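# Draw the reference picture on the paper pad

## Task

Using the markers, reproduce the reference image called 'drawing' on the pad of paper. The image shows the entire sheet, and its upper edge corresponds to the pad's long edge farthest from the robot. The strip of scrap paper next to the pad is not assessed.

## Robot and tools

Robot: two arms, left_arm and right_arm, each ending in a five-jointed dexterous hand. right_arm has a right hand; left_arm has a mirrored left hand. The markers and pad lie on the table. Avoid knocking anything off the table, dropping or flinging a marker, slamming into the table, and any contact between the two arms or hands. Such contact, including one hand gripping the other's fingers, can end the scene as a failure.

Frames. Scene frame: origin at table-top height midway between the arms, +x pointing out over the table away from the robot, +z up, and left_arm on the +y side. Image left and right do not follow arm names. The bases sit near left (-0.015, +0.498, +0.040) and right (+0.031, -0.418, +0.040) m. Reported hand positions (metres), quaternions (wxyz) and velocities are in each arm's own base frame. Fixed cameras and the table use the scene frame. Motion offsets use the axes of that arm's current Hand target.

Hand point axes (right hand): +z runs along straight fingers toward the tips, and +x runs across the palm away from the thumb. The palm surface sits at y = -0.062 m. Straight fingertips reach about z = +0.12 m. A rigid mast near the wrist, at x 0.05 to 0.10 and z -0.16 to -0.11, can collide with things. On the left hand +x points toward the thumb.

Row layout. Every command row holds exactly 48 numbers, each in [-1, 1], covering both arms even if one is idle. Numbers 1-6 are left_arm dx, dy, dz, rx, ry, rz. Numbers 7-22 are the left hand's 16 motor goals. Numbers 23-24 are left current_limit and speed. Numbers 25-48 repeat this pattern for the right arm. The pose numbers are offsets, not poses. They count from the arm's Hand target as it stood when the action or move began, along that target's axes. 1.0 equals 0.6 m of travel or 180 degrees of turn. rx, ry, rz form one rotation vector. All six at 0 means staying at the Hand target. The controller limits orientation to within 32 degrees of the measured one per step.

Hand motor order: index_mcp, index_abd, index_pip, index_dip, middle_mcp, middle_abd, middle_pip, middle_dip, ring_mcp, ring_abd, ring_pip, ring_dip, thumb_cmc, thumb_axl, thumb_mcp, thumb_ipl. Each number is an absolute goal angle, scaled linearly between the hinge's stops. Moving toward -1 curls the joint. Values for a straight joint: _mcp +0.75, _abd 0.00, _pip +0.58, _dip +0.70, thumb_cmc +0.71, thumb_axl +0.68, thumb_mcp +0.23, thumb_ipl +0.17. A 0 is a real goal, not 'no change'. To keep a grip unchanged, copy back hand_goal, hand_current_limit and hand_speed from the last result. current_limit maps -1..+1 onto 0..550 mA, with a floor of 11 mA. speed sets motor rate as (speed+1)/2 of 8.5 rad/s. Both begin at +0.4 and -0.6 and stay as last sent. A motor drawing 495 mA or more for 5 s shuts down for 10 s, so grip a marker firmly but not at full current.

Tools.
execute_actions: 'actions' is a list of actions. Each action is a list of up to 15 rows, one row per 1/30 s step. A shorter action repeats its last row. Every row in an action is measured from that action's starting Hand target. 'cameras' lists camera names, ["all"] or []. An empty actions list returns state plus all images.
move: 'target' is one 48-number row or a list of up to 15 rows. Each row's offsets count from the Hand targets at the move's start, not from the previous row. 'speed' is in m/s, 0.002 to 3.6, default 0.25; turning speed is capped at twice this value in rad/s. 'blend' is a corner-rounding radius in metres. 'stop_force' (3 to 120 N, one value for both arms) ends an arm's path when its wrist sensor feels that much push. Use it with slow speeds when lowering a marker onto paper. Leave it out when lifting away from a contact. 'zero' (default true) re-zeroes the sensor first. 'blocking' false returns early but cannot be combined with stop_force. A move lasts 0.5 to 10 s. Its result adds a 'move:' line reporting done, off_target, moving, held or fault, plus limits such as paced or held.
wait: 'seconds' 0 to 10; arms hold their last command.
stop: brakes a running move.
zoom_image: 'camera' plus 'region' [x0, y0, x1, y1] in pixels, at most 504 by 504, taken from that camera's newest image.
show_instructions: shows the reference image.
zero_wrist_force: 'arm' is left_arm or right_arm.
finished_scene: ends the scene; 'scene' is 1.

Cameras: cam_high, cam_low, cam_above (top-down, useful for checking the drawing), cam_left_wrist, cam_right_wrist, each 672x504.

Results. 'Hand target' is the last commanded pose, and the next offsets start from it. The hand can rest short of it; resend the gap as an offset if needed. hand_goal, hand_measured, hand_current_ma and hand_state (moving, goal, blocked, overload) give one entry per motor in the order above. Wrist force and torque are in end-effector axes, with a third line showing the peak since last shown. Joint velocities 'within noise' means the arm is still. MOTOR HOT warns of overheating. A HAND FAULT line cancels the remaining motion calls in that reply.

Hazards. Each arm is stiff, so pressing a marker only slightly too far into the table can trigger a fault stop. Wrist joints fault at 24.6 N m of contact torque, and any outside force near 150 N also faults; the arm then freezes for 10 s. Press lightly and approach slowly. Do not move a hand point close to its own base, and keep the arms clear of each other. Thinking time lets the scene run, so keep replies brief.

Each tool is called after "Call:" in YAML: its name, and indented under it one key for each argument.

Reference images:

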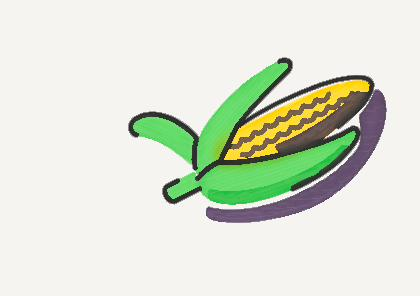

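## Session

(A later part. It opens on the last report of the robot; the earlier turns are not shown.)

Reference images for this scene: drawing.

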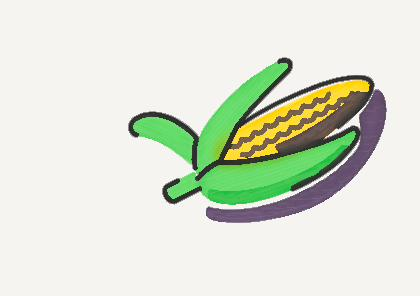

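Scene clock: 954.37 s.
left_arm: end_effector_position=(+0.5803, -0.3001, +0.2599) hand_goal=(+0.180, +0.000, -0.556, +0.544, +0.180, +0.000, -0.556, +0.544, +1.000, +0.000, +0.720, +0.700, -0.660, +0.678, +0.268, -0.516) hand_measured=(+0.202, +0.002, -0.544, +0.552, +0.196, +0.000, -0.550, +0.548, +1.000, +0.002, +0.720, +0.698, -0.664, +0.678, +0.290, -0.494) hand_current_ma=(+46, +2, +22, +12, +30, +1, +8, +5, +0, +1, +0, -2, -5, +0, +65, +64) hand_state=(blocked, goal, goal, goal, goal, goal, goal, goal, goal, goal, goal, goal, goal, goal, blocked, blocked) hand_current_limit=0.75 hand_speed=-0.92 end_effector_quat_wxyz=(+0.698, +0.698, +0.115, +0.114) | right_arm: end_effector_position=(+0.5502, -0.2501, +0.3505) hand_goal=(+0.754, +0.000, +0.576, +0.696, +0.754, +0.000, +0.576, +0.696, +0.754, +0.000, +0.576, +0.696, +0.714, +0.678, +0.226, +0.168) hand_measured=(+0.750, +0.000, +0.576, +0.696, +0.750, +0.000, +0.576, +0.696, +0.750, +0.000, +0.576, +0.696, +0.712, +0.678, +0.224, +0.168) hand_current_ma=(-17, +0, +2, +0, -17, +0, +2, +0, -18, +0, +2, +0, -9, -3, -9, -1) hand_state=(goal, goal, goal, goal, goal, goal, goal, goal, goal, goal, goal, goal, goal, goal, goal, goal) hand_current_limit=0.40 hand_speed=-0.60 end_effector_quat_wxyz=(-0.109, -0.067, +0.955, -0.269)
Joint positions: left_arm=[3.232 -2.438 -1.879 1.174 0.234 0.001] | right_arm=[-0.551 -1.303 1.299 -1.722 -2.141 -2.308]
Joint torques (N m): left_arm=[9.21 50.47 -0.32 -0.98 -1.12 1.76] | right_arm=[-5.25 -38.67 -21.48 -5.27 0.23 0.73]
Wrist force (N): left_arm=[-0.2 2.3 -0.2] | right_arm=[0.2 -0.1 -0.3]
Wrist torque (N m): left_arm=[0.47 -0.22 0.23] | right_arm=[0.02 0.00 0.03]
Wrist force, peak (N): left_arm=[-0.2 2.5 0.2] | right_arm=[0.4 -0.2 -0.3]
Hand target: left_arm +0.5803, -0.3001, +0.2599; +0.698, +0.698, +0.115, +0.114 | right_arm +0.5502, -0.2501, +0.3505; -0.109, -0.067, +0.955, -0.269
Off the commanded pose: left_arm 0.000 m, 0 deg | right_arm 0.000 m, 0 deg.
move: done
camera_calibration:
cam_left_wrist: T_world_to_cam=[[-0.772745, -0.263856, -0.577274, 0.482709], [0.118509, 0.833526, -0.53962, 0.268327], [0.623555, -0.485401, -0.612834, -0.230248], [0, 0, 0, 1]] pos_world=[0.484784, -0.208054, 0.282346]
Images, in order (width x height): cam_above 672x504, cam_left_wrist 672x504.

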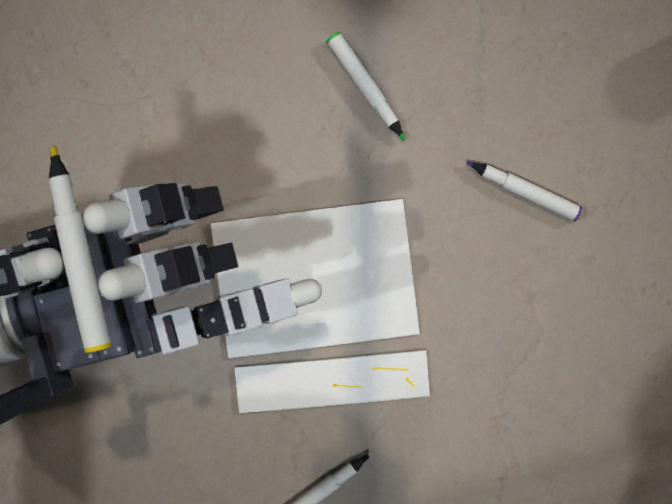

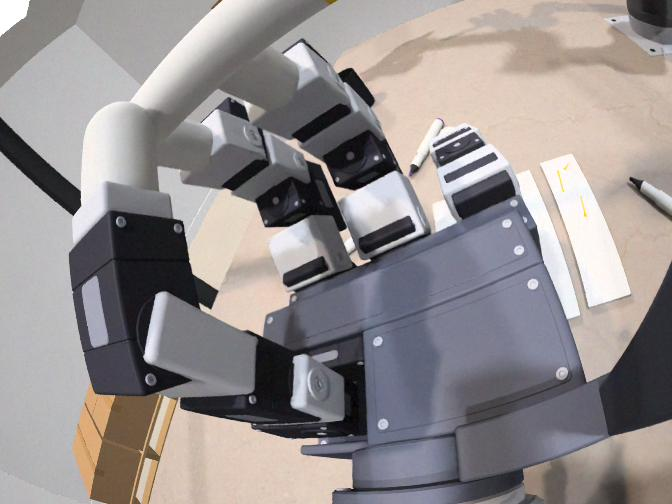

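Call:
move:
  target:
    - [0,0,0,0,0,0, 0.24,0,-0.61,0.49, 0.24,0,-0.61,0.49, 1,0,0.72,0.7, -0.66,0.678,0.245,-0.575, 0.75,-0.92, 0,0,0,0,0,0, 0.754,0,0.576,0.696,0.754,0,0.576,0.696,0.754,0,0.576,0.696,0.714,0.678,0.226,0.168,0.4,-0.6]
    - [0,0,0,0,0,0, 0.317,0,-0.663,0.438, 0.317,0,-0.663,0.438, 1,0,0.72,0.7, -0.66,0.678,0.23,-0.632, 0.75,-0.92, 0,0,0,0,0,0, 0.754,0,0.576,0.696,0.754,0,0.576,0.696,0.754,0,0.576,0.696,0.714,0.678,0.226,0.168,0.4,-0.6]
    - [0,0,0,0,0,0, 0.395,0,-0.715,0.386, 0.395,0,-0.715,0.386, 1,0,0.72,0.7, -0.66,0.678,0.216,-0.689, 0.75,-0.92, 0,0,0,0,0,0, 0.754,0,0.576,0.696,0.754,0,0.576,0.696,0.754,0,0.576,0.696,0.714,0.678,0.226,0.168,0.4,-0.6]
  speed: 0.04
  cameras: ["cam_left_wrist","cam_above"]

Call:
zoom_image:
  camera: "cam_above"
  region: [0, 130, 250, 400]

Scene clock: 963.73 s.
left_arm: end_effector_position=(+0.5803, -0.3001, +0.2599) hand_goal=(+0.396, +0.000, -0.714, +0.386, +0.396, +0.000, -0.714, +0.386, +1.000, +0.000, +0.720, +0.700, -0.660, +0.678, +0.216, -0.688) hand_measured=(+0.422, +0.002, -0.680, +0.402, +0.412, +0.000, -0.698, +0.394, +1.000, +0.002, +0.720, +0.698, -0.670, +0.672, +0.270, -0.672) hand_current_ma=(+60, +2, +80, +30, +31, +1, +29, +13, +0, +1, +0, -2, -17, -9, +202, +44) hand_state=(blocked, goal, blocked, goal, goal, goal, goal, goal, goal, goal, goal, goal, goal, goal, blocked, goal) hand_current_limit=0.75 hand_speed=-0.92 end_effector_quat_wxyz=(+0.698, +0.698, +0.115, +0.114) | right_arm: end_effector_position=(+0.5502, -0.2501, +0.3505) hand_goal=(+0.754, +0.000, +0.576, +0.696, +0.754, +0.000, +0.576, +0.696, +0.754, +0.000, +0.576, +0.696, +0.714, +0.678, +0.226, +0.168) hand_measured=(+0.750, +0.000, +0.576, +0.696, +0.750, +0.000, +0.576, +0.696, +0.750, +0.000, +0.576, +0.696, +0.712, +0.678, +0.224, +0.168) hand_current_ma=(-17, +0, +2, +0, -17, +0, +2, +0, -18, +0, +2, +0, -9, -3, -9, -1) hand_state=(goal, goal, goal, goal, goal, goal, goal, goal, goal, goal, goal, goal, goal, goal, goal, goal) hand_current_limit=0.40 hand_speed=-0.60 end_effector_quat_wxyz=(-0.109, -0.067, +0.955, -0.269)
Joint positions: left_arm=[3.232 -2.438 -1.879 1.174 0.234 0.001] | right_arm=[-0.551 -1.303 1.299 -1.722 -2.141 -2.308]
Joint torques (N m): left_arm=[9.52 49.66 0.48 -0.54 -1.01 1.66] | right_arm=[-6.4 -39.62 -21.33 -5.07 0.31 0.93]
Wrist force (N): left_arm=[-0.5 2.2 0.0] | right_arm=[0.1 -0.2 0.1]
Wrist torque (N m): left_arm=[0.46 -0.18 0.21] | right_arm=[-0.03 -0.01 0.01]
Wrist force, peak (N): left_arm=[-0.3 2.5 0.2] | right_arm=[0.2 -0.4 0.4]
Hand target: left_arm +0.5803, -0.3001, +0.2599; +0.698, +0.698, +0.115, +0.114 | right_arm +0.5502, -0.2501, +0.3505; -0.109, -0.067, +0.955, -0.269
Off the commanded pose: left_arm 0.000 m, 0 deg | right_arm 0.000 m, 0 deg.
move: done
camera_calibration:
cam_left_wrist: T_world_to_cam=[[-0.772745, -0.263856, -0.577274, 0.482709], [0.118509, 0.833526, -0.53962, 0.268327], [0.623555, -0.485401, -0.612834, -0.230248], [0, 0, 0, 1]] pos_world=[0.484784, -0.208054, 0.282346]
Images, in order (width x height): cam_above 672x504, cam_left_wrist 672x504.

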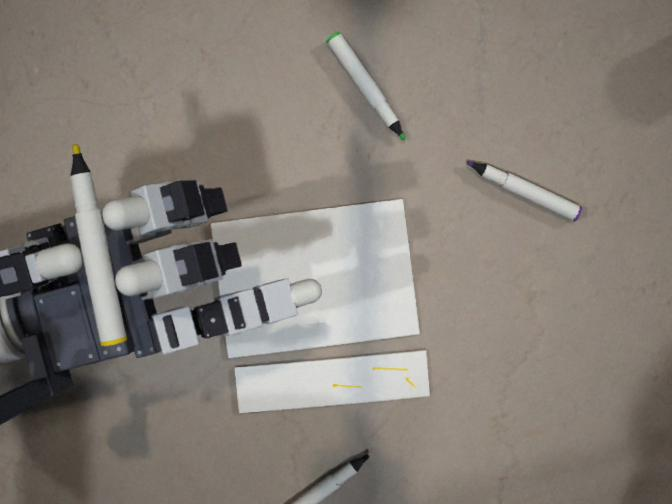

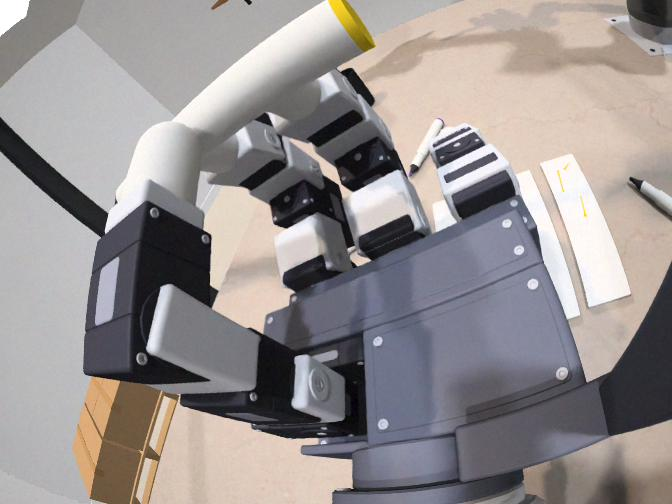

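Scaled by 1.867.

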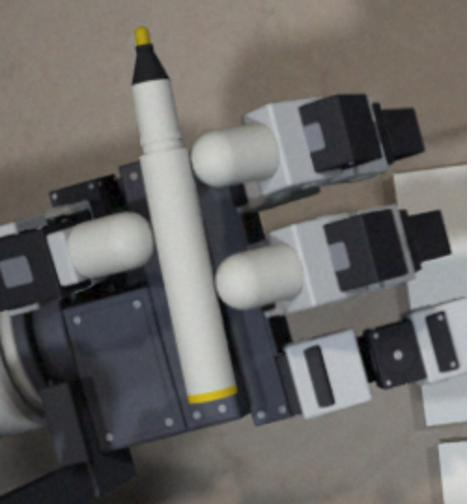

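Call:
move:
  target:
    - [0,0,0,0,0,0, 0.458,0,-0.703,0.26, 0.458,0,-0.703,0.26, 1,0,0.72,0.7, -0.66,0.678,0.176,-0.716, 0.75,-0.92, 0,0,0,0,0,0, 0.754,0,0.576,0.696,0.754,0,0.576,0.696,0.754,0,0.576,0.696,0.714,0.678,0.226,0.168,0.4,-0.6]
    - [0,0,0,0,0,0, 0.519,0,-0.691,0.133, 0.519,0,-0.691,0.133, 1,0,0.72,0.7, -0.66,0.678,0.136,-0.743, 0.75,-0.92, 0,0,0,0,0,0, 0.754,0,0.576,0.696,0.754,0,0.576,0.696,0.754,0,0.576,0.696,0.714,0.678,0.226,0.168,0.4,-0.6]
    - [0,0,0,0,0,0, 0.58,0,-0.679,0.007, 0.58,0,-0.679,0.007, 1,0,0.72,0.7, -0.66,0.678,0.096,-0.77, 0.75,-0.92, 0,0,0,0,0,0, 0.754,0,0.576,0.696,0.754,0,0.576,0.696,0.754,0,0.576,0.696,0.714,0.678,0.226,0.168,0.4,-0.6]
  speed: 0.04
  cameras: ["cam_left_wrist","cam_above"]

Call:
zoom_image:
  camera: "cam_above"
  region: [0, 130, 250, 400]

Scene clock: 971.53 s.
left_arm: end_effector_position=(+0.5803, -0.3001, +0.2599) hand_goal=(+0.580, +0.000, -0.678, +0.008, +0.580, +0.000, -0.678, +0.008, +1.000, +0.000, +0.720, +0.700, -0.660, +0.678, +0.096, -0.770) hand_measured=(+0.622, +0.000, -0.646, +0.036, +0.604, +0.000, -0.664, +0.022, +1.000, +0.002, +0.720, +0.698, -0.678, +0.662, +0.152, -0.766) hand_current_ma=(+114, -1, +73, +61, +56, +0, +23, +23, +0, +1, +0, -2, -32, -39, +216, +5) hand_state=(blocked, goal, blocked, blocked, blocked, goal, goal, goal, goal, goal, goal, goal, goal, goal, blocked, goal) hand_current_limit=0.75 hand_speed=-0.92 end_effector_quat_wxyz=(+0.698, +0.698, +0.115, +0.114) | right_arm: end_effector_position=(+0.5502, -0.2501, +0.3505) hand_goal=(+0.754, +0.000, +0.576, +0.696, +0.754, +0.000, +0.576, +0.696, +0.754, +0.000, +0.576, +0.696, +0.714, +0.678, +0.226, +0.168) hand_measured=(+0.750, +0.000, +0.576, +0.696, +0.750, +0.000, +0.576, +0.696, +0.750, +0.000, +0.576, +0.696, +0.712, +0.678, +0.224, +0.168) hand_current_ma=(-17, +0, +2, +0, -17, +0, +2, +0, -18, +0, +2, +0, -9, -3, -9, -1) hand_state=(goal, goal, goal, goal, goal, goal, goal, goal, goal, goal, goal, goal, goal, goal, goal, goal) hand_current_limit=0.40 hand_speed=-0.60 end_effector_quat_wxyz=(-0.109, -0.067, +0.955, -0.269)
Joint positions: left_arm=[3.232 -2.438 -1.879 1.174 0.234 0.001] | right_arm=[-0.551 -1.303 1.299 -1.722 -2.141 -2.308]
Joint torques (N m): left_arm=[9.62 48.68 0.98 -0.61 -1.15 1.68] | right_arm=[-6.1 -38.67 -20.4 -5.19 0.14 1]
Wrist force (N): left_arm=[-0.1 2.5 0.1] | right_arm=[0.0 -0.3 0.1]
Wrist torque (N m): left_arm=[0.51 -0.23 0.24] | right_arm=[-0.03 0.01 0.01]
Wrist force, peak (N): left_arm=[-0.2 2.6 0.1] | right_arm=[0.4 -0.3 0.1]
Hand target: left_arm +0.5803, -0.3001, +0.2599; +0.698, +0.698, +0.115, +0.114 | right_arm +0.5502, -0.2501, +0.3505; -0.109, -0.067, +0.955, -0.269
Off the commanded pose: left_arm 0.000 m, 0 deg | right_arm 0.000 m, 0 deg.
move: done
camera_calibration:
cam_left_wrist: T_world_to_cam=[[-0.772745, -0.263856, -0.577274, 0.482709], [0.118509, 0.833526, -0.53962, 0.268327], [0.623555, -0.485401, -0.612834, -0.230248], [0, 0, 0, 1]] pos_world=[0.484784, -0.208054, 0.282346]
Images, in order (width x height): cam_above 672x504, cam_left_wrist 672x504.

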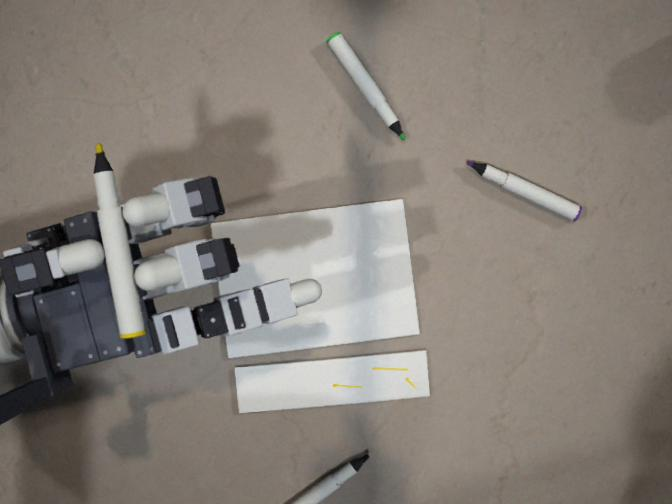

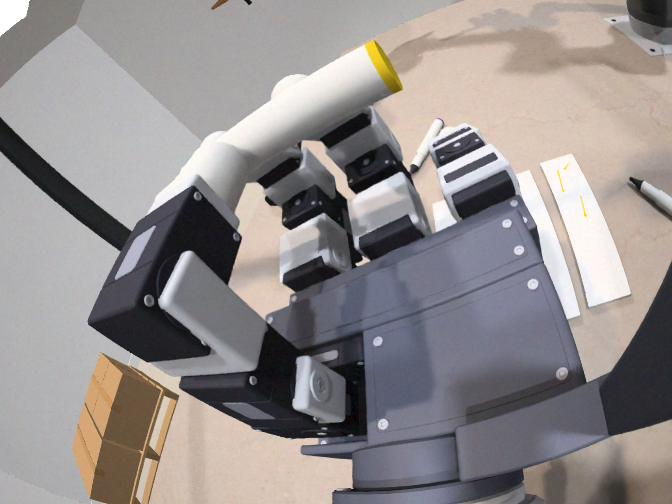

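Scaled by 1.867.

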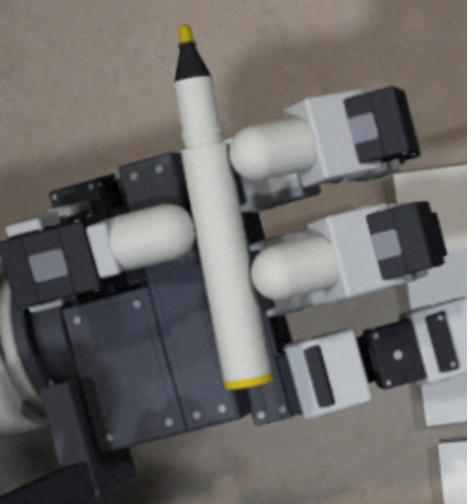

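Call:
move:
  target:
    - [0,0,0,0,0,0, 0.605,0,-0.63,-0.116, 0.605,0,-0.63,-0.116, 1,0,0.72,0.7, -0.66,0.678,0.049,-0.77, 0.75,-0.92, 0,0,0,0,0,0, 0.754,0,0.576,0.696,0.754,0,0.576,0.696,0.754,0,0.576,0.696,0.714,0.678,0.226,0.168,0.4,-0.6]
    - [0,0,0,0,0,0, 0.63,0,-0.58,-0.24, 0.63,0,-0.58,-0.24, 1,0,0.72,0.7, -0.66,0.678,0.001,-0.765, 0.75,-0.92, 0,0,0,0,0,0, 0.754,0,0.576,0.696,0.754,0,0.576,0.696,0.754,0,0.576,0.696,0.714,0.678,0.226,0.168,0.4,-0.6]
    - [0,0,0,0,0,0, 0.655,0,-0.533,-0.362, 0.655,0,-0.533,-0.362, 1,0,0.72,0.7, -0.66,0.678,-0.046,-0.76, 0.75,-0.92, 0,0,0,0,0,0, 0.754,0,0.576,0.696,0.754,0,0.576,0.696,0.754,0,0.576,0.696,0.714,0.678,0.226,0.168,0.4,-0.6]
  speed: 0.04
  cameras: ["cam_left_wrist","cam_above"]

Call:
zoom_image:
  camera: "cam_above"
  region: [0, 130, 250, 400]

Scene clock: 980.30 s.
left_arm: end_effector_position=(+0.5803, -0.3001, +0.2599) hand_goal=(+0.656, +0.000, -0.532, -0.362, +0.656, +0.000, -0.532, -0.362, +1.000, +0.000, +0.720, +0.700, -0.660, +0.678, -0.046, -0.760) hand_measured=(+0.704, -0.002, -0.488, -0.328, +0.684, +0.000, -0.512, -0.348, +1.000, +0.002, +0.720, +0.698, -0.678, +0.652, +0.006, -0.770) hand_current_ma=(+136, -2, +112, +77, +69, +0, +37, +26, +0, +1, +0, -2, -36, -72, +190, -23) hand_state=(blocked, goal, blocked, blocked, blocked, goal, goal, goal, goal, goal, goal, goal, goal, blocked, blocked, goal) hand_current_limit=0.75 hand_speed=-0.92 end_effector_quat_wxyz=(+0.698, +0.698, +0.115, +0.114) | right_arm: end_effector_position=(+0.5502, -0.2501, +0.3505) hand_goal=(+0.754, +0.000, +0.576, +0.696, +0.754, +0.000, +0.576, +0.696, +0.754, +0.000, +0.576, +0.696, +0.714, +0.678, +0.226, +0.168) hand_measured=(+0.750, +0.000, +0.576, +0.696, +0.750, +0.000, +0.576, +0.696, +0.750, +0.000, +0.576, +0.696, +0.712, +0.678, +0.224, +0.168) hand_current_ma=(-17, +0, +2, +0, -17, +0, +2, +0, -18, +0, +2, +0, -9, -3, -9, -1) hand_state=(goal, goal, goal, goal, goal, goal, goal, goal, goal, goal, goal, goal, goal, goal, goal, goal) hand_current_limit=0.40 hand_speed=-0.60 end_effector_quat_wxyz=(-0.109, -0.067, +0.955, -0.269)
Joint positions: left_arm=[3.232 -2.438 -1.879 1.174 0.234 0.001] | right_arm=[-0.551 -1.303 1.299 -1.722 -2.141 -2.308]
Joint torques (N m): left_arm=[9.01 47.58 0.05 -0.33 -1.05 1.59] | right_arm=[-6.65 -39.55 -20.68 -5.11 0.33 1.04]
Wrist force (N): left_arm=[0.0 2.7 0.1] | right_arm=[0.3 -0.2 0.2]
Wrist torque (N m): left_arm=[0.54 -0.24 0.24] | right_arm=[-0.04 -0.02 0.03]
Wrist force, peak (N): left_arm=[0.0 2.7 0.1] | right_arm=[0.2 -0.5 0.1]
Hand target: left_arm +0.5803, -0.3001, +0.2599; +0.698, +0.698, +0.115, +0.114 | right_arm +0.5502, -0.2501, +0.3505; -0.109, -0.067, +0.955, -0.269
Off the commanded pose: left_arm 0.000 m, 0 deg | right_arm 0.000 m, 0 deg.
move: done
camera_calibration:
cam_left_wrist: T_world_to_cam=[[-0.772745, -0.263856, -0.577274, 0.482709], [0.118509, 0.833526, -0.53962, 0.268327], [0.623555, -0.485401, -0.612834, -0.230248], [0, 0, 0, 1]] pos_world=[0.484784, -0.208054, 0.282346]
Images, in order (width x height): cam_above 672x504, cam_left_wrist 672x504.

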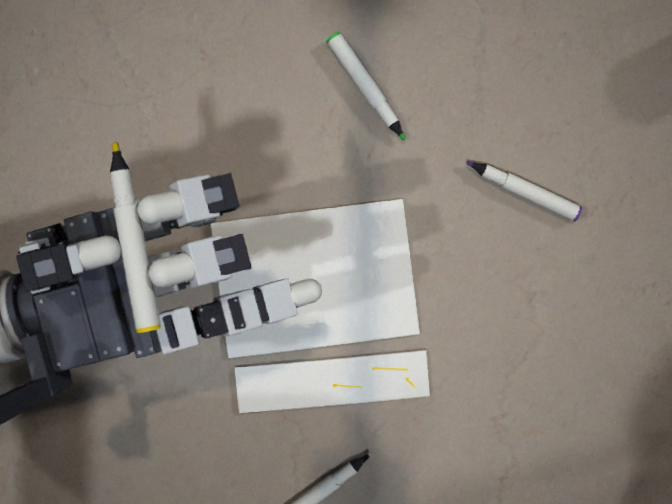

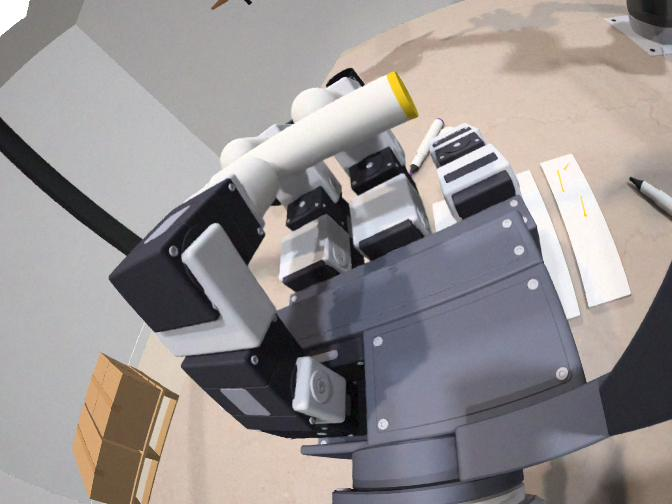

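Scaled by 1.867.

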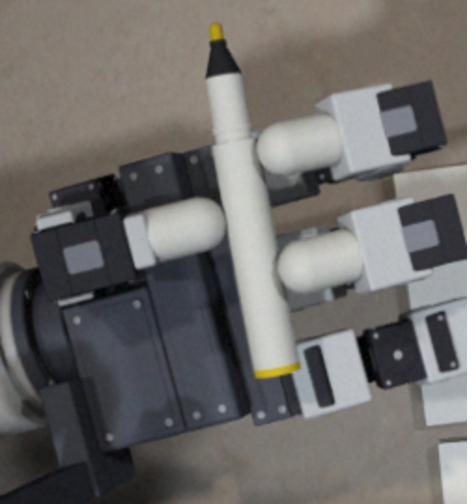

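Call:
move:
  target:
    - [0,0,0,0,0,0, 0.635,0,-0.44,-0.51, 0.635,0,-0.44,-0.51, 1,0,0.72,0.7, -0.66,0.678,-0.095,-0.74, 0.75,-0.92, 0,0,0,0,0,0, 0.754,0,0.576,0.696,0.754,0,0.576,0.696,0.754,0,0.576,0.696,0.714,0.678,0.226,0.168,0.4,-0.6]
    - [0,0,0,0,0,0, 0.62,0,-0.345,-0.66, 0.62,0,-0.345,-0.66, 1,0,0.72,0.7, -0.66,0.678,-0.14,-0.715, 0.75,-0.92, 0,0,0,0,0,0, 0.754,0,0.576,0.696,0.754,0,0.576,0.696,0.754,0,0.576,0.696,0.714,0.678,0.226,0.168,0.4,-0.6]
    - [0,0,0,0,0,0, 0.6,0,-0.26,-0.8, 0.6,0,-0.26,-0.8, 1,0,0.72,0.7, -0.66,0.678,-0.185,-0.7, 0.75,-0.92, 0,0,0,0,0,0, 0.754,0,0.576,0.696,0.754,0,0.576,0.696,0.754,0,0.576,0.696,0.714,0.678,0.226,0.168,0.4,-0.6]
  speed: 0.04
  cameras: ["cam_left_wrist","cam_above"]

Call:
zoom_image:
  camera: "cam_above"
  region: [0, 130, 250, 400]

Call:
zoom_image:
  camera: "cam_left_wrist"
  region: [80, 40, 440, 400]

Scene clock: 990.43 s.
left_arm: end_effector_position=(+0.5803, -0.3001, +0.2599) hand_goal=(+0.600, +0.000, -0.260, -0.800, +0.600, +0.000, -0.260, -0.800, +1.000, +0.000, +0.720, +0.700, -0.660, +0.678, -0.184, -0.700) hand_measured=(+0.618, -0.002, -0.256, -0.798, +0.620, +0.000, -0.256, -0.798, +1.000, +0.002, +0.720, +0.698, -0.664, +0.674, -0.192, -0.704) hand_current_ma=(+37, -2, +6, +3, +39, +0, +4, +2, +0, +1, +0, -2, -3, -4, -15, -6) hand_state=(goal, goal, goal, goal, goal, goal, goal, goal, goal, goal, goal, goal, goal, goal, goal, goal) hand_current_limit=0.75 hand_speed=-0.92 end_effector_quat_wxyz=(+0.698, +0.698, +0.115, +0.114) | right_arm: end_effector_position=(+0.5502, -0.2501, +0.3505) hand_goal=(+0.754, +0.000, +0.576, +0.696, +0.754, +0.000, +0.576, +0.696, +0.754, +0.000, +0.576, +0.696, +0.714, +0.678, +0.226, +0.168) hand_measured=(+0.750, +0.000, +0.576, +0.696, +0.750, +0.000, +0.576, +0.696, +0.750, +0.000, +0.576, +0.696, +0.712, +0.678, +0.224, +0.168) hand_current_ma=(-17, +0, +2, +0, -17, +0, +2, +0, -18, +0, +2, +0, -9, -3, -9, -1) hand_state=(goal, goal, goal, goal, goal, goal, goal, goal, goal, goal, goal, goal, goal, goal, goal, goal) hand_current_limit=0.40 hand_speed=-0.60 end_effector_quat_wxyz=(-0.109, -0.067, +0.955, -0.269)
Joint positions: left_arm=[3.232 -2.438 -1.879 1.174 0.234 0.001] | right_arm=[-0.551 -1.303 1.299 -1.722 -2.141 -2.308]
Joint torques (N m): left_arm=[8.52 47.54 1.28 0 -0.9 1.58] | right_arm=[-6.77 -39.33 -20.91 -5.3 -0.02 1.08]
Wrist force (N): left_arm=[-0.2 2.3 0.1] | right_arm=[0.0 -0.3 0.4]
Wrist torque (N m): left_arm=[0.50 -0.21 0.23] | right_arm=[-0.05 0.01 0.01]
Wrist force, peak (N): left_arm=[-0.1 2.6 0.2] | right_arm=[0.1 -0.4 0.3]
Hand target: left_arm +0.5803, -0.3001, +0.2599; +0.698, +0.698, +0.115, +0.114 | right_arm +0.5502, -0.2501, +0.3505; -0.109, -0.067, +0.955, -0.269
Off the commanded pose: left_arm 0.000 m, 0 deg | right_arm 0.000 m, 0 deg.
move: done
camera_calibration:
cam_left_wrist: T_world_to_cam=[[-0.772745, -0.263856, -0.577274, 0.482709], [0.118509, 0.833526, -0.53962, 0.268327], [0.623555, -0.485401, -0.612834, -0.230248], [0, 0, 0, 1]] pos_world=[0.484784, -0.208054, 0.282346]
Images, in order (width x height): cam_above 672x504, cam_left_wrist 672x504.

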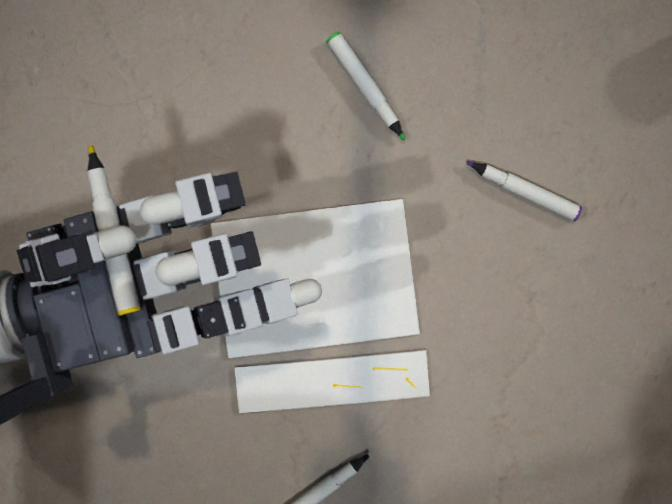

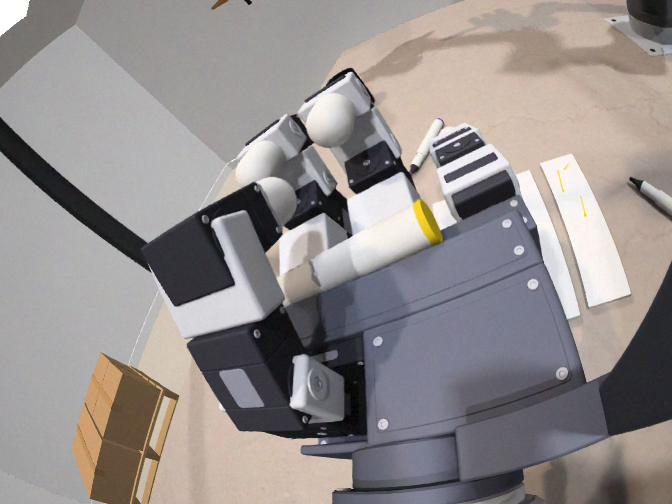

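Scaled by 1.867.

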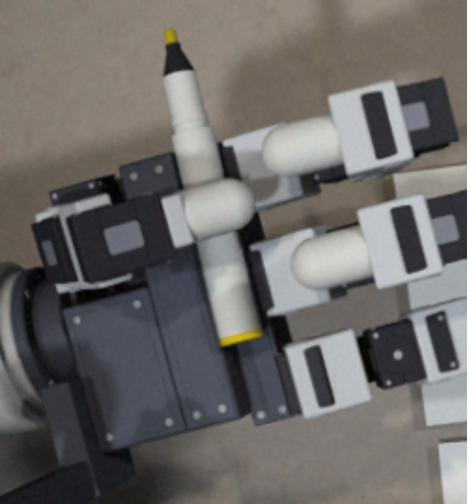

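Scaled by 1.400 from the camera's 672x504 image, which has a finer 960x720 frame.

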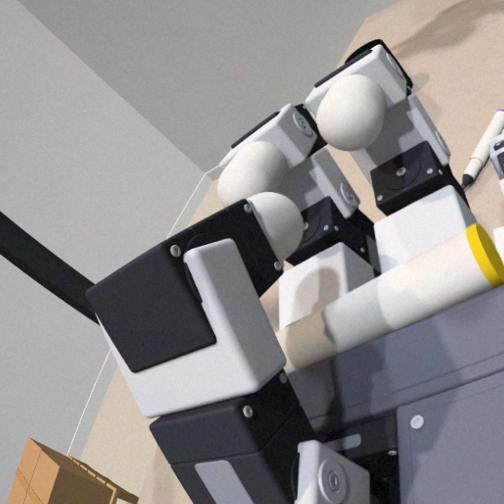

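Call:
move:
  target:
    - [0,0,0,0,0,0, 0.6,0,-0.26,-0.8, 0.6,0,-0.26,-0.8, 1,0,0.72,0.7, -0.66,0.678,0.1,-0.3, 0.5,-0.85, 0,0,0,0,0,0, 0.754,0,0.576,0.696,0.754,0,0.576,0.696,0.754,0,0.576,0.696,0.714,0.678,0.226,0.168,0.4,-0.6]
    - [0,0,0,0,0,0, 0.274,0,-0.664,-0.174, 0.274,0,-0.664,-0.174, 1,0,0.72,0.7, -0.64,0.678,0.25,0.1, 0.5,-0.85, 0,0,0,0,0,0, 0.754,0,0.576,0.696,0.754,0,0.576,0.696,0.754,0,0.576,0.696,0.714,0.678,0.226,0.168,0.4,-0.6]
  speed: 0.04
  cameras: ["cam_left_wrist","cam_above"]

Call:
zoom_image:
  camera: "cam_above"
  region: [0, 130, 250, 400]

Call:
zoom_image:
  camera: "cam_left_wrist"
  region: [80, 40, 480, 440]

Scene clock: 1012.87 s.
left_arm: end_effector_position=(+0.5803, -0.3001, +0.2599) hand_goal=(+0.274, +0.000, -0.664, -0.174, +0.274, +0.000, -0.664, -0.174, +1.000, +0.000, +0.720, +0.700, -0.640, +0.678, +0.250, +0.100) hand_measured=(+0.288, -0.002, -0.662, -0.178, +0.288, +0.000, -0.662, -0.178, +1.000, +0.002, +0.720, +0.698, -0.644, +0.676, +0.248, +0.098) hand_current_ma=(+24, -2, +1, -4, +26, +0, +1, -4, +0, +1, +0, -2, -3, -3, -3, -3) hand_state=(goal, goal, goal, goal, goal, goal, goal, goal, goal, goal, goal, goal, goal, goal, goal, goal) hand_current_limit=0.50 hand_speed=-0.85 end_effector_quat_wxyz=(+0.698, +0.698, +0.115, +0.114) | right_arm: end_effector_position=(+0.5502, -0.2501, +0.3505) hand_goal=(+0.754, +0.000, +0.576, +0.696, +0.754, +0.000, +0.576, +0.696, +0.754, +0.000, +0.576, +0.696, +0.714, +0.678, +0.226, +0.168) hand_measured=(+0.750, +0.000, +0.576, +0.696, +0.750, +0.000, +0.576, +0.696, +0.750, +0.000, +0.576, +0.696, +0.712, +0.678, +0.224, +0.168) hand_current_ma=(-17, +0, +2, +0, -17, +0, +2, +0, -18, +0, +2, +0, -9, -3, -9, -1) hand_state=(goal, goal, goal, goal, goal, goal, goal, goal, goal, goal, goal, goal, goal, goal, goal, goal) hand_current_limit=0.40 hand_speed=-0.60 end_effector_quat_wxyz=(-0.109, -0.067, +0.955, -0.269)
Joint positions: left_arm=[3.232 -2.438 -1.879 1.174 0.234 0.001] | right_arm=[-0.551 -1.303 1.299 -1.722 -2.141 -2.308]
Joint torques (N m): left_arm=[8.74 46.69 0.83 0.46 0.01 1.47] | right_arm=[-7.08 -39.83 -20.73 -5.17 0.04 1.25]
Wrist force (N): left_arm=[-0.2 2.1 0.0] | right_arm=[0.0 -0.3 0.0]
Wrist torque (N m): left_arm=[0.44 -0.22 0.24] | right_arm=[-0.03 0.02 0.00]
Wrist force, peak (N): left_arm=[-0.3 2.6 -0.2] | right_arm=[0.0 -0.3 0.3]
Hand target: left_arm +0.5803, -0.3001, +0.2599; +0.698, +0.698, +0.115, +0.114 | right_arm +0.5502, -0.2501, +0.3505; -0.109, -0.067, +0.955, -0.269
Off the commanded pose: left_arm 0.000 m, 0 deg | right_arm 0.000 m, 0 deg.
move: done
camera_calibration:
cam_left_wrist: T_world_to_cam=[[-0.772745, -0.263856, -0.577274, 0.482709], [0.118509, 0.833526, -0.53962, 0.268327], [0.623555, -0.485401, -0.612834, -0.230248], [0, 0, 0, 1]] pos_world=[0.484784, -0.208054, 0.282346]
Images, in order (width x height): cam_above 672x504, cam_left_wrist 672x504.

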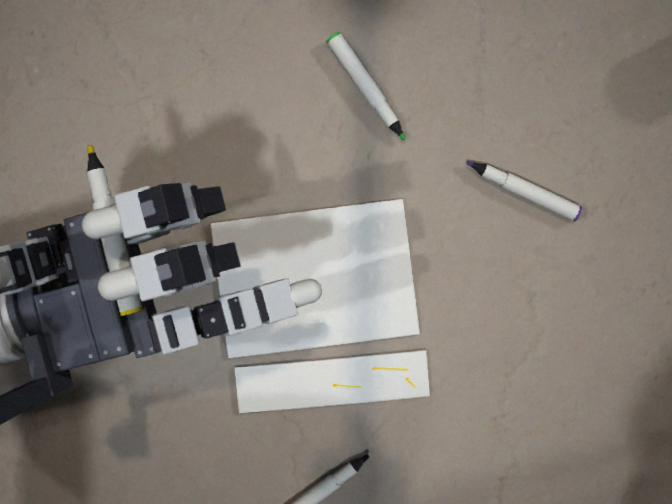

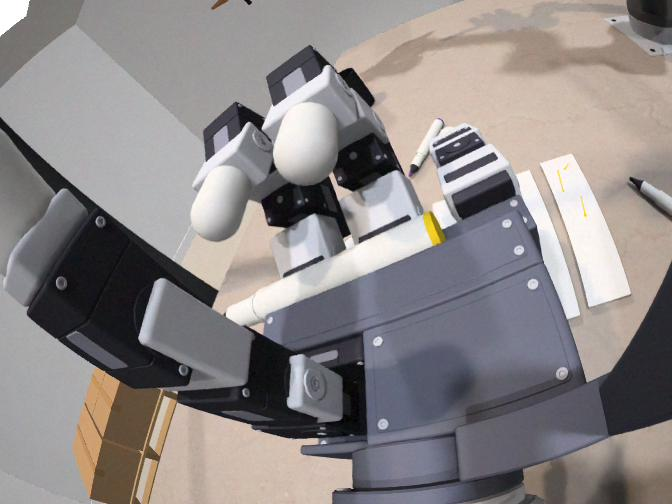

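Scaled by 1.867.

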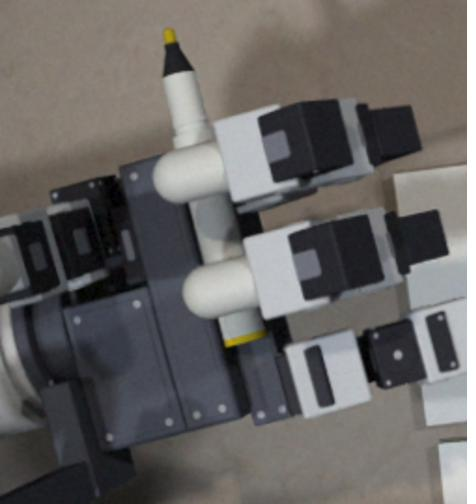

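Scaled by 1.260 from the camera's 672x504 image, which has a finer 960x720 frame.

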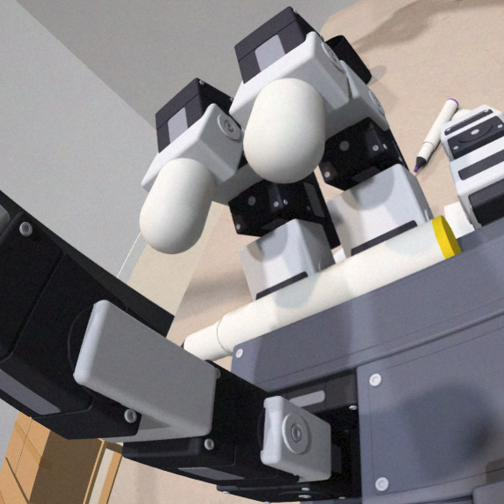

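Call:
move:
  target:
    - [0,0,0,0,0,0, 0.041,0,-0.518,-0.522, 0.041,0,-0.518,-0.522, 1,0,0.72,0.7, -0.64,0.678,0.25,0.1, 0.5,-0.9, 0,0,0,0,0,0, 0.754,0,0.576,0.696,0.754,0,0.576,0.696,0.754,0,0.576,0.696,0.714,0.678,0.226,0.168,0.4,-0.6]
    - [0,0,0,0,0,0, -0.05,0,-0.47,-0.65, -0.05,0,-0.47,-0.65, 1,0,0.72,0.7, -0.64,0.678,0.25,0.1, 0.5,-0.94, 0,0,0,0,0,0, 0.754,0,0.576,0.696,0.754,0,0.576,0.696,0.754,0,0.576,0.696,0.714,0.678,0.226,0.168,0.4,-0.6]
  speed: 0.04
  cameras: ["cam_left_wrist","cam_above"]

Call:
zoom_image:
  camera: "cam_above"
  region: [0, 130, 250, 400]

Call:
zoom_image:
  camera: "cam_left_wrist"
  region: [80, 40, 480, 440]

Scene clock: 1033.37 s.
left_arm: end_effector_position=(+0.5803, -0.3001, +0.2599) hand_goal=(-0.050, +0.000, -0.470, -0.650, -0.050, +0.000, -0.470, -0.650, +1.000, +0.000, +0.720, +0.700, -0.640, +0.678, +0.250, +0.100) hand_measured=(-0.040, -0.002, -0.476, -0.648, -0.040, +0.000, -0.476, -0.648, +1.000, +0.002, +0.720, +0.698, -0.644, +0.676, +0.248, +0.098) hand_current_ma=(+15, -2, -8, +3, +16, +0, -7, +2, +0, +1, +0, -2, -3, -3, -3, -3) hand_state=(goal, goal, goal, goal, goal, goal, goal, goal, goal, goal, goal, goal, goal, goal, goal, goal) hand_current_limit=0.50 hand_speed=-0.94 end_effector_quat_wxyz=(+0.698, +0.698, +0.115, +0.114) | right_arm: end_effector_position=(+0.5502, -0.2501, +0.3505) hand_goal=(+0.754, +0.000, +0.576, +0.696, +0.754, +0.000, +0.576, +0.696, +0.754, +0.000, +0.576, +0.696, +0.714, +0.678, +0.226, +0.168) hand_measured=(+0.750, +0.000, +0.576, +0.696, +0.750, +0.000, +0.576, +0.696, +0.750, +0.000, +0.576, +0.696, +0.712, +0.678, +0.224, +0.168) hand_current_ma=(-17, +0, +2, +0, -17, +0, +2, +0, -18, +0, +2, +0, -9, -3, -9, -1) hand_state=(goal, goal, goal, goal, goal, goal, goal, goal, goal, goal, goal, goal, goal, goal, goal, goal) hand_current_limit=0.40 hand_speed=-0.60 end_effector_quat_wxyz=(-0.109, -0.067, +0.955, -0.269)
Joint positions: left_arm=[3.232 -2.438 -1.879 1.174 0.234 0.001] | right_arm=[-0.551 -1.303 1.299 -1.722 -2.141 -2.308]
Joint torques (N m): left_arm=[8.86 46.12 1.08 0.76 0.64 1.23] | right_arm=[-5.89 -39.45 -20.98 -5.27 -0.07 1.26]
Wrist force (N): left_arm=[-0.3 2.3 0.0] | right_arm=[0.3 -0.2 0.3]
Wrist torque (N m): left_arm=[0.44 -0.21 0.22] | right_arm=[-0.04 -0.02 0.03]
Wrist force, peak (N): left_arm=[-0.2 2.7 0.0] | right_arm=[0.5 -0.3 0.0]
Hand target: left_arm +0.5803, -0.3001, +0.2599; +0.698, +0.698, +0.115, +0.114 | right_arm +0.5502, -0.2501, +0.3505; -0.109, -0.067, +0.955, -0.269
Off the commanded pose: left_arm 0.000 m, 0 deg | right_arm 0.000 m, 0 deg.
move: done
camera_calibration:
cam_left_wrist: T_world_to_cam=[[-0.772745, -0.263856, -0.577274, 0.482709], [0.118509, 0.833526, -0.53962, 0.268327], [0.623555, -0.485401, -0.612834, -0.230248], [0, 0, 0, 1]] pos_world=[0.484784, -0.208054, 0.282346]
Images, in order (width x height): cam_above 672x504, cam_left_wrist 672x504.

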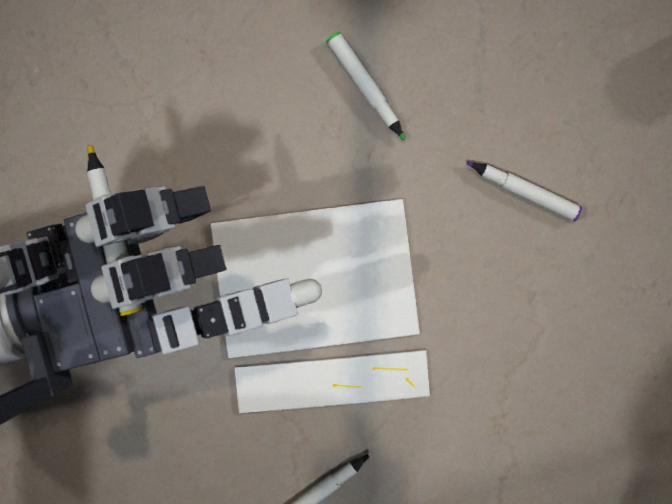

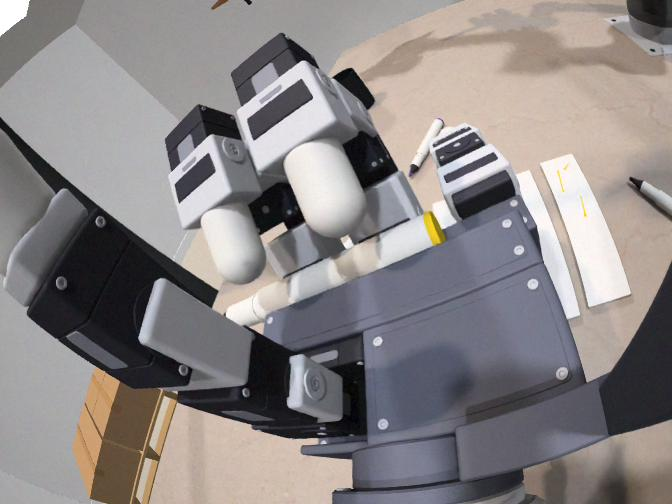

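Scaled by 1.867.

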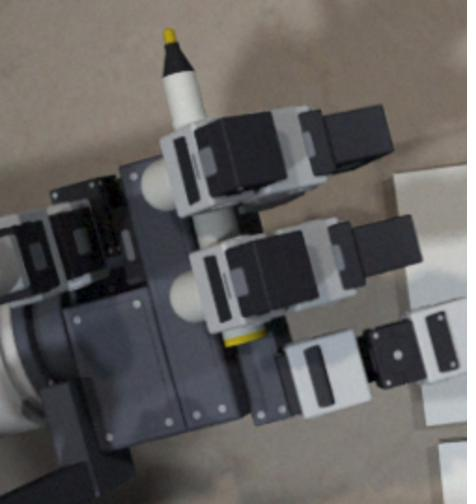

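Scaled by 1.260 from the camera's 672x504 image, which has a finer 960x720 frame.

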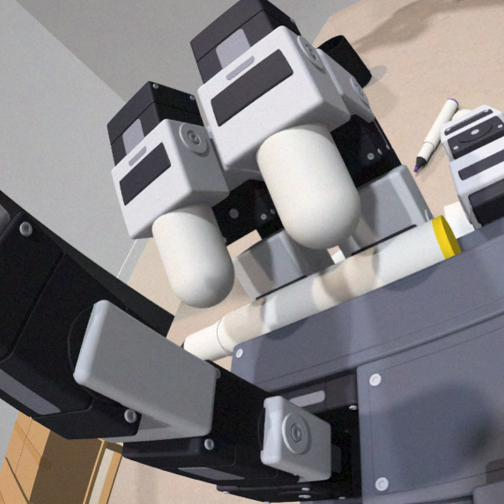

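Call:
move:
  target:
    - [0,0,0,0,0,0, -0.04,0,-0.66,-0.62, -0.04,0,-0.66,-0.62, 1,0,0.72,0.7, -0.64,0.678,0.25,0.1, 0.5,-0.94, 0,0,0,0,0,0, 0.754,0,0.576,0.696,0.754,0,0.576,0.696,0.754,0,0.576,0.696,0.714,0.678,0.226,0.168,0.4,-0.6]
    - [0,0,0,0,0,0, -0.04,0,-0.78,-0.62, -0.04,0,-0.78,-0.62, 1,0,0.72,0.7, -0.64,0.678,0.25,0.1, 0.5,-0.95, 0,0,0,0,0,0, 0.754,0,0.576,0.696,0.754,0,0.576,0.696,0.754,0,0.576,0.696,0.714,0.678,0.226,0.168,0.4,-0.6]
  speed: 0.04
  cameras: ["cam_left_wrist","cam_above"]

Call:
zoom_image:
  camera: "cam_above"
  region: [0, 130, 250, 400]

Call:
zoom_image:
  camera: "cam_left_wrist"
  region: [80, 40, 480, 440]

Scene clock: 1053.30 s.
left_arm: end_effector_position=(+0.5803, -0.3001, +0.2599) hand_goal=(-0.040, +0.000, -0.780, -0.620, -0.040, +0.000, -0.780, -0.620, +1.000, +0.000, +0.720, +0.700, -0.640, +0.678, +0.250, +0.100) hand_measured=(-0.038, -0.002, -0.778, -0.622, -0.038, +0.000, -0.778, -0.622, +1.000, +0.002, +0.720, +0.698, -0.644, +0.676, +0.248, +0.098) hand_current_ma=(+1, -2, +3, -2, +1, +0, +3, -2, +0, +1, +0, -2, -3, -3, -3, -3) hand_state=(goal, goal, goal, goal, goal, goal, goal, goal, goal, goal, goal, goal, goal, goal, goal, goal) hand_current_limit=0.50 hand_speed=-0.95 end_effector_quat_wxyz=(+0.698, +0.698, +0.115, +0.114) | right_arm: end_effector_position=(+0.5502, -0.2501, +0.3505) hand_goal=(+0.754, +0.000, +0.576, +0.696, +0.754, +0.000, +0.576, +0.696, +0.754, +0.000, +0.576, +0.696, +0.714, +0.678, +0.226, +0.168) hand_measured=(+0.750, +0.000, +0.576, +0.696, +0.750, +0.000, +0.576, +0.696, +0.750, +0.000, +0.576, +0.696, +0.712, +0.678, +0.224, +0.168) hand_current_ma=(-17, +0, +2, +0, -17, +0, +2, +0, -18, +0, +2, +0, -9, -3, -9, -1) hand_state=(goal, goal, goal, goal, goal, goal, goal, goal, goal, goal, goal, goal, goal, goal, goal, goal) hand_current_limit=0.40 hand_speed=-0.60 end_effector_quat_wxyz=(-0.109, -0.067, +0.955, -0.269)
Joint positions: left_arm=[3.232 -2.438 -1.879 1.174 0.234 0.001] | right_arm=[-0.551 -1.303 1.299 -1.722 -2.141 -2.308]
Joint torques (N m): left_arm=[8.29 45.36 2.25 1.17 0.83 1.28] | right_arm=[-5.49 -39.62 -20.45 -5.29 0.12 1.17]
Wrist force (N): left_arm=[-0.4 2.2 0.2] | right_arm=[-0.1 -0.1 0.6]
Wrist torque (N m): left_arm=[0.40 -0.19 0.22] | right_arm=[-0.05 0.01 0.00]
Wrist force, peak (N): left_arm=[-0.3 2.6 0.2] | right_arm=[-0.1 -0.1 0.6]
Hand target: left_arm +0.5803, -0.3001, +0.2599; +0.698, +0.698, +0.115, +0.114 | right_arm +0.5502, -0.2501, +0.3505; -0.109, -0.067, +0.955, -0.269
Off the commanded pose: left_arm 0.000 m, 0 deg | right_arm 0.000 m, 0 deg.
move: done
camera_calibration:
cam_left_wrist: T_world_to_cam=[[-0.772745, -0.263856, -0.577274, 0.482709], [0.118509, 0.833526, -0.53962, 0.268327], [0.623555, -0.485401, -0.612834, -0.230248], [0, 0, 0, 1]] pos_world=[0.484784, -0.208054, 0.282346]
Images, in order (width x height): cam_above 672x504, cam_left_wrist 672x504.

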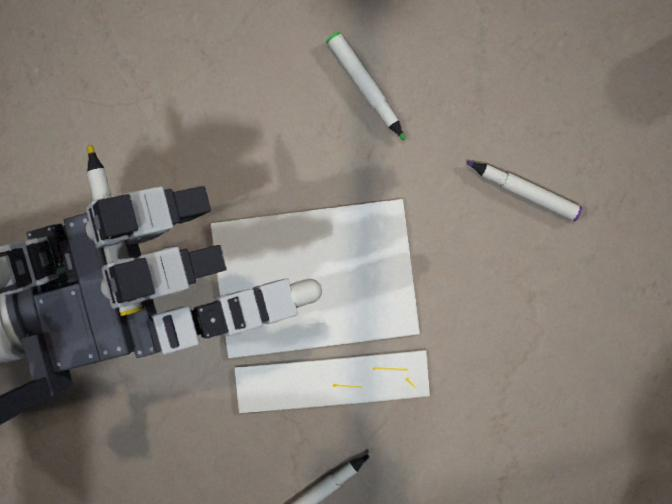

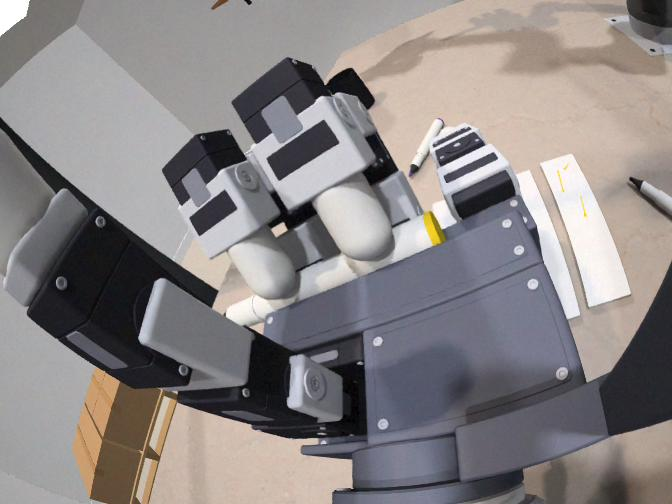

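Scaled by 1.867.

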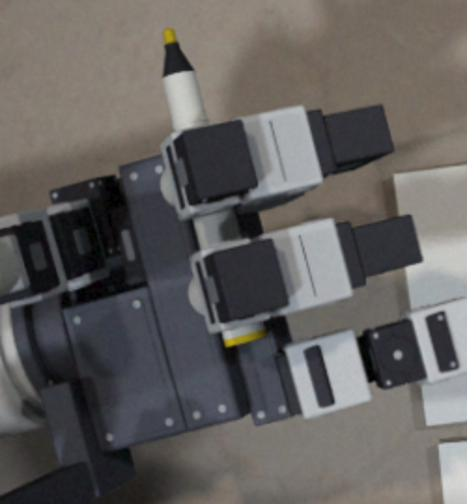

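Scaled by 1.260 from the camera's 672x504 image, which has a finer 960x720 frame.

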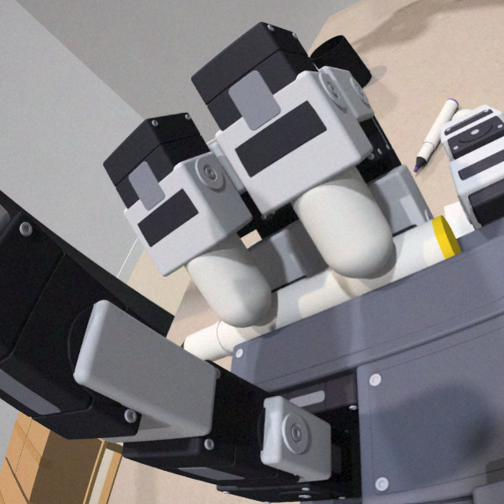

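Call:
move:
  target:
    - [0,0,0,0,0,0, -0.04,0,-0.83,-0.66, -0.04,0,-0.83,-0.66, 1,0,0.72,0.7, -0.64,0.678,0.25,0.1, 0.5,-0.95, 0,0,0,0,0,0, 0.754,0,0.576,0.696,0.754,0,0.576,0.696,0.754,0,0.576,0.696,0.714,0.678,0.226,0.168,0.4,-0.6]
    - [0,0,0,0,0,0, -0.06,0,-0.88,-0.7, -0.06,0,-0.88,-0.7, 1,0,0.72,0.7, -0.64,0.678,0.25,0.1, 0.5,-0.95, 0,0,0,0,0,0, 0.754,0,0.576,0.696,0.754,0,0.576,0.696,0.754,0,0.576,0.696,0.714,0.678,0.226,0.168,0.4,-0.6]
  speed: 0.04
  cameras: ["cam_left_wrist","cam_above"]

Call:
zoom_image:
  camera: "cam_left_wrist"
  region: [80, 40, 480, 440]

Scene clock: 1060.80 s.
left_arm: end_effector_position=(+0.5803, -0.3001, +0.2599) hand_goal=(-0.060, +0.000, -0.880, -0.700, -0.060, +0.000, -0.880, -0.700, +1.000, +0.000, +0.720, +0.700, -0.640, +0.678, +0.250, +0.100) hand_measured=(-0.034, -0.002, -0.782, -0.646, -0.032, +0.000, -0.784, -0.646, +1.000, +0.002, +0.720, +0.698, -0.644, +0.676, +0.248, +0.098) hand_current_ma=(+60, -2, +320, +147, +66, +0, +314, +144, +0, +1, +0, -2, -3, -3, -3, -3) hand_state=(blocked, goal, blocked, blocked, blocked, goal, blocked, blocked, goal, goal, goal, goal, goal, goal, goal, goal) hand_current_limit=0.50 hand_speed=-0.95 end_effector_quat_wxyz=(+0.698, +0.698, +0.115, +0.114) | right_arm: end_effector_position=(+0.5502, -0.2501, +0.3505) hand_goal=(+0.754, +0.000, +0.576, +0.696, +0.754, +0.000, +0.576, +0.696, +0.754, +0.000, +0.576, +0.696, +0.714, +0.678, +0.226, +0.168) hand_measured=(+0.750, +0.000, +0.576, +0.696, +0.750, +0.000, +0.576, +0.696, +0.750, +0.000, +0.576, +0.696, +0.712, +0.678, +0.224, +0.168) hand_current_ma=(-17, +0, +2, +0, -17, +0, +2, +0, -18, +0, +2, +0, -9, -3, -9, -1) hand_state=(goal, goal, goal, goal, goal, goal, goal, goal, goal, goal, goal, goal, goal, goal, goal, goal) hand_current_limit=0.40 hand_speed=-0.60 end_effector_quat_wxyz=(-0.109, -0.067, +0.955, -0.269)
Joint positions: left_arm=[3.232 -2.438 -1.879 1.174 0.234 0.001] | right_arm=[-0.551 -1.303 1.299 -1.722 -2.141 -2.308]
Joint torques (N m): left_arm=[7.92 43.63 2.1 1.08 0.83 1.2] | right_arm=[-5.98 -39.48 -20.87 -5.12 0.01 1.3]
Wrist force (N): left_arm=[-0.2 2.5 0.0] | right_arm=[0.1 -0.1 0.1]
Wrist torque (N m): left_arm=[0.45 -0.22 0.23] | right_arm=[-0.01 0.00 0.02]
Wrist force, peak (N): left_arm=[-0.3 2.5 0.1] | right_arm=[0.5 -0.4 -0.1]
Hand target: left_arm +0.5803, -0.3001, +0.2599; +0.698, +0.698, +0.115, +0.114 | right_arm +0.5502, -0.2501, +0.3505; -0.109, -0.067, +0.955, -0.269
Off the commanded pose: left_arm 0.000 m, 0 deg | right_arm 0.000 m, 0 deg.
move: done
camera_calibration:
cam_left_wrist: T_world_to_cam=[[-0.772745, -0.263856, -0.577274, 0.482709], [0.118509, 0.833526, -0.53962, 0.268327], [0.623555, -0.485401, -0.612834, -0.230248], [0, 0, 0, 1]] pos_world=[0.484784, -0.208054, 0.282346]
Images, in order (width x height): cam_above 672x504, cam_left_wrist 672x504.

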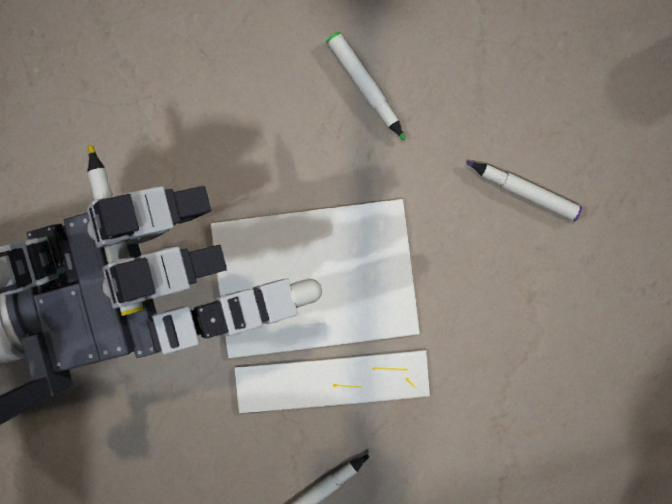

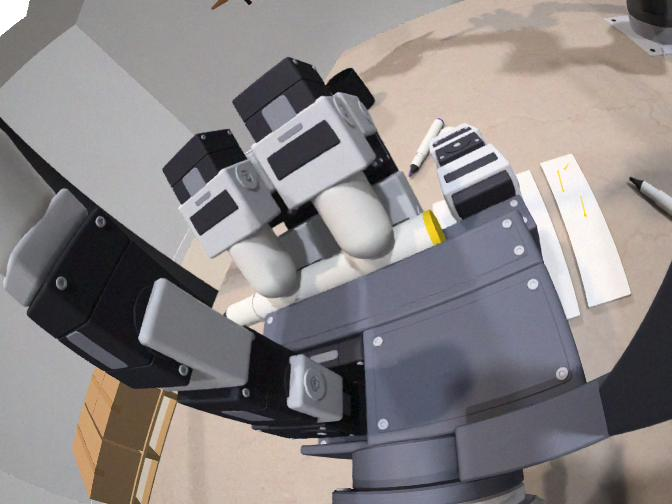

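Scaled by 1.260 from the camera's 672x504 image, which has a finer 960x720 frame.

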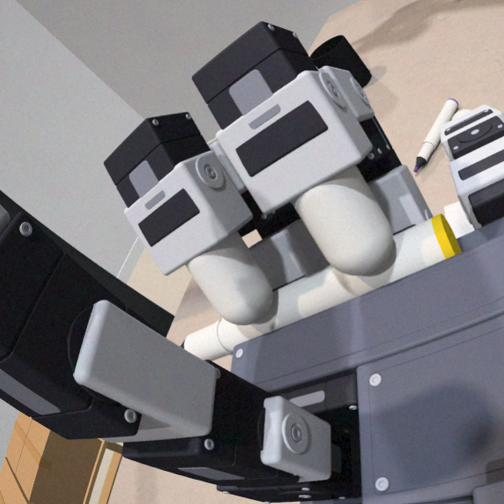

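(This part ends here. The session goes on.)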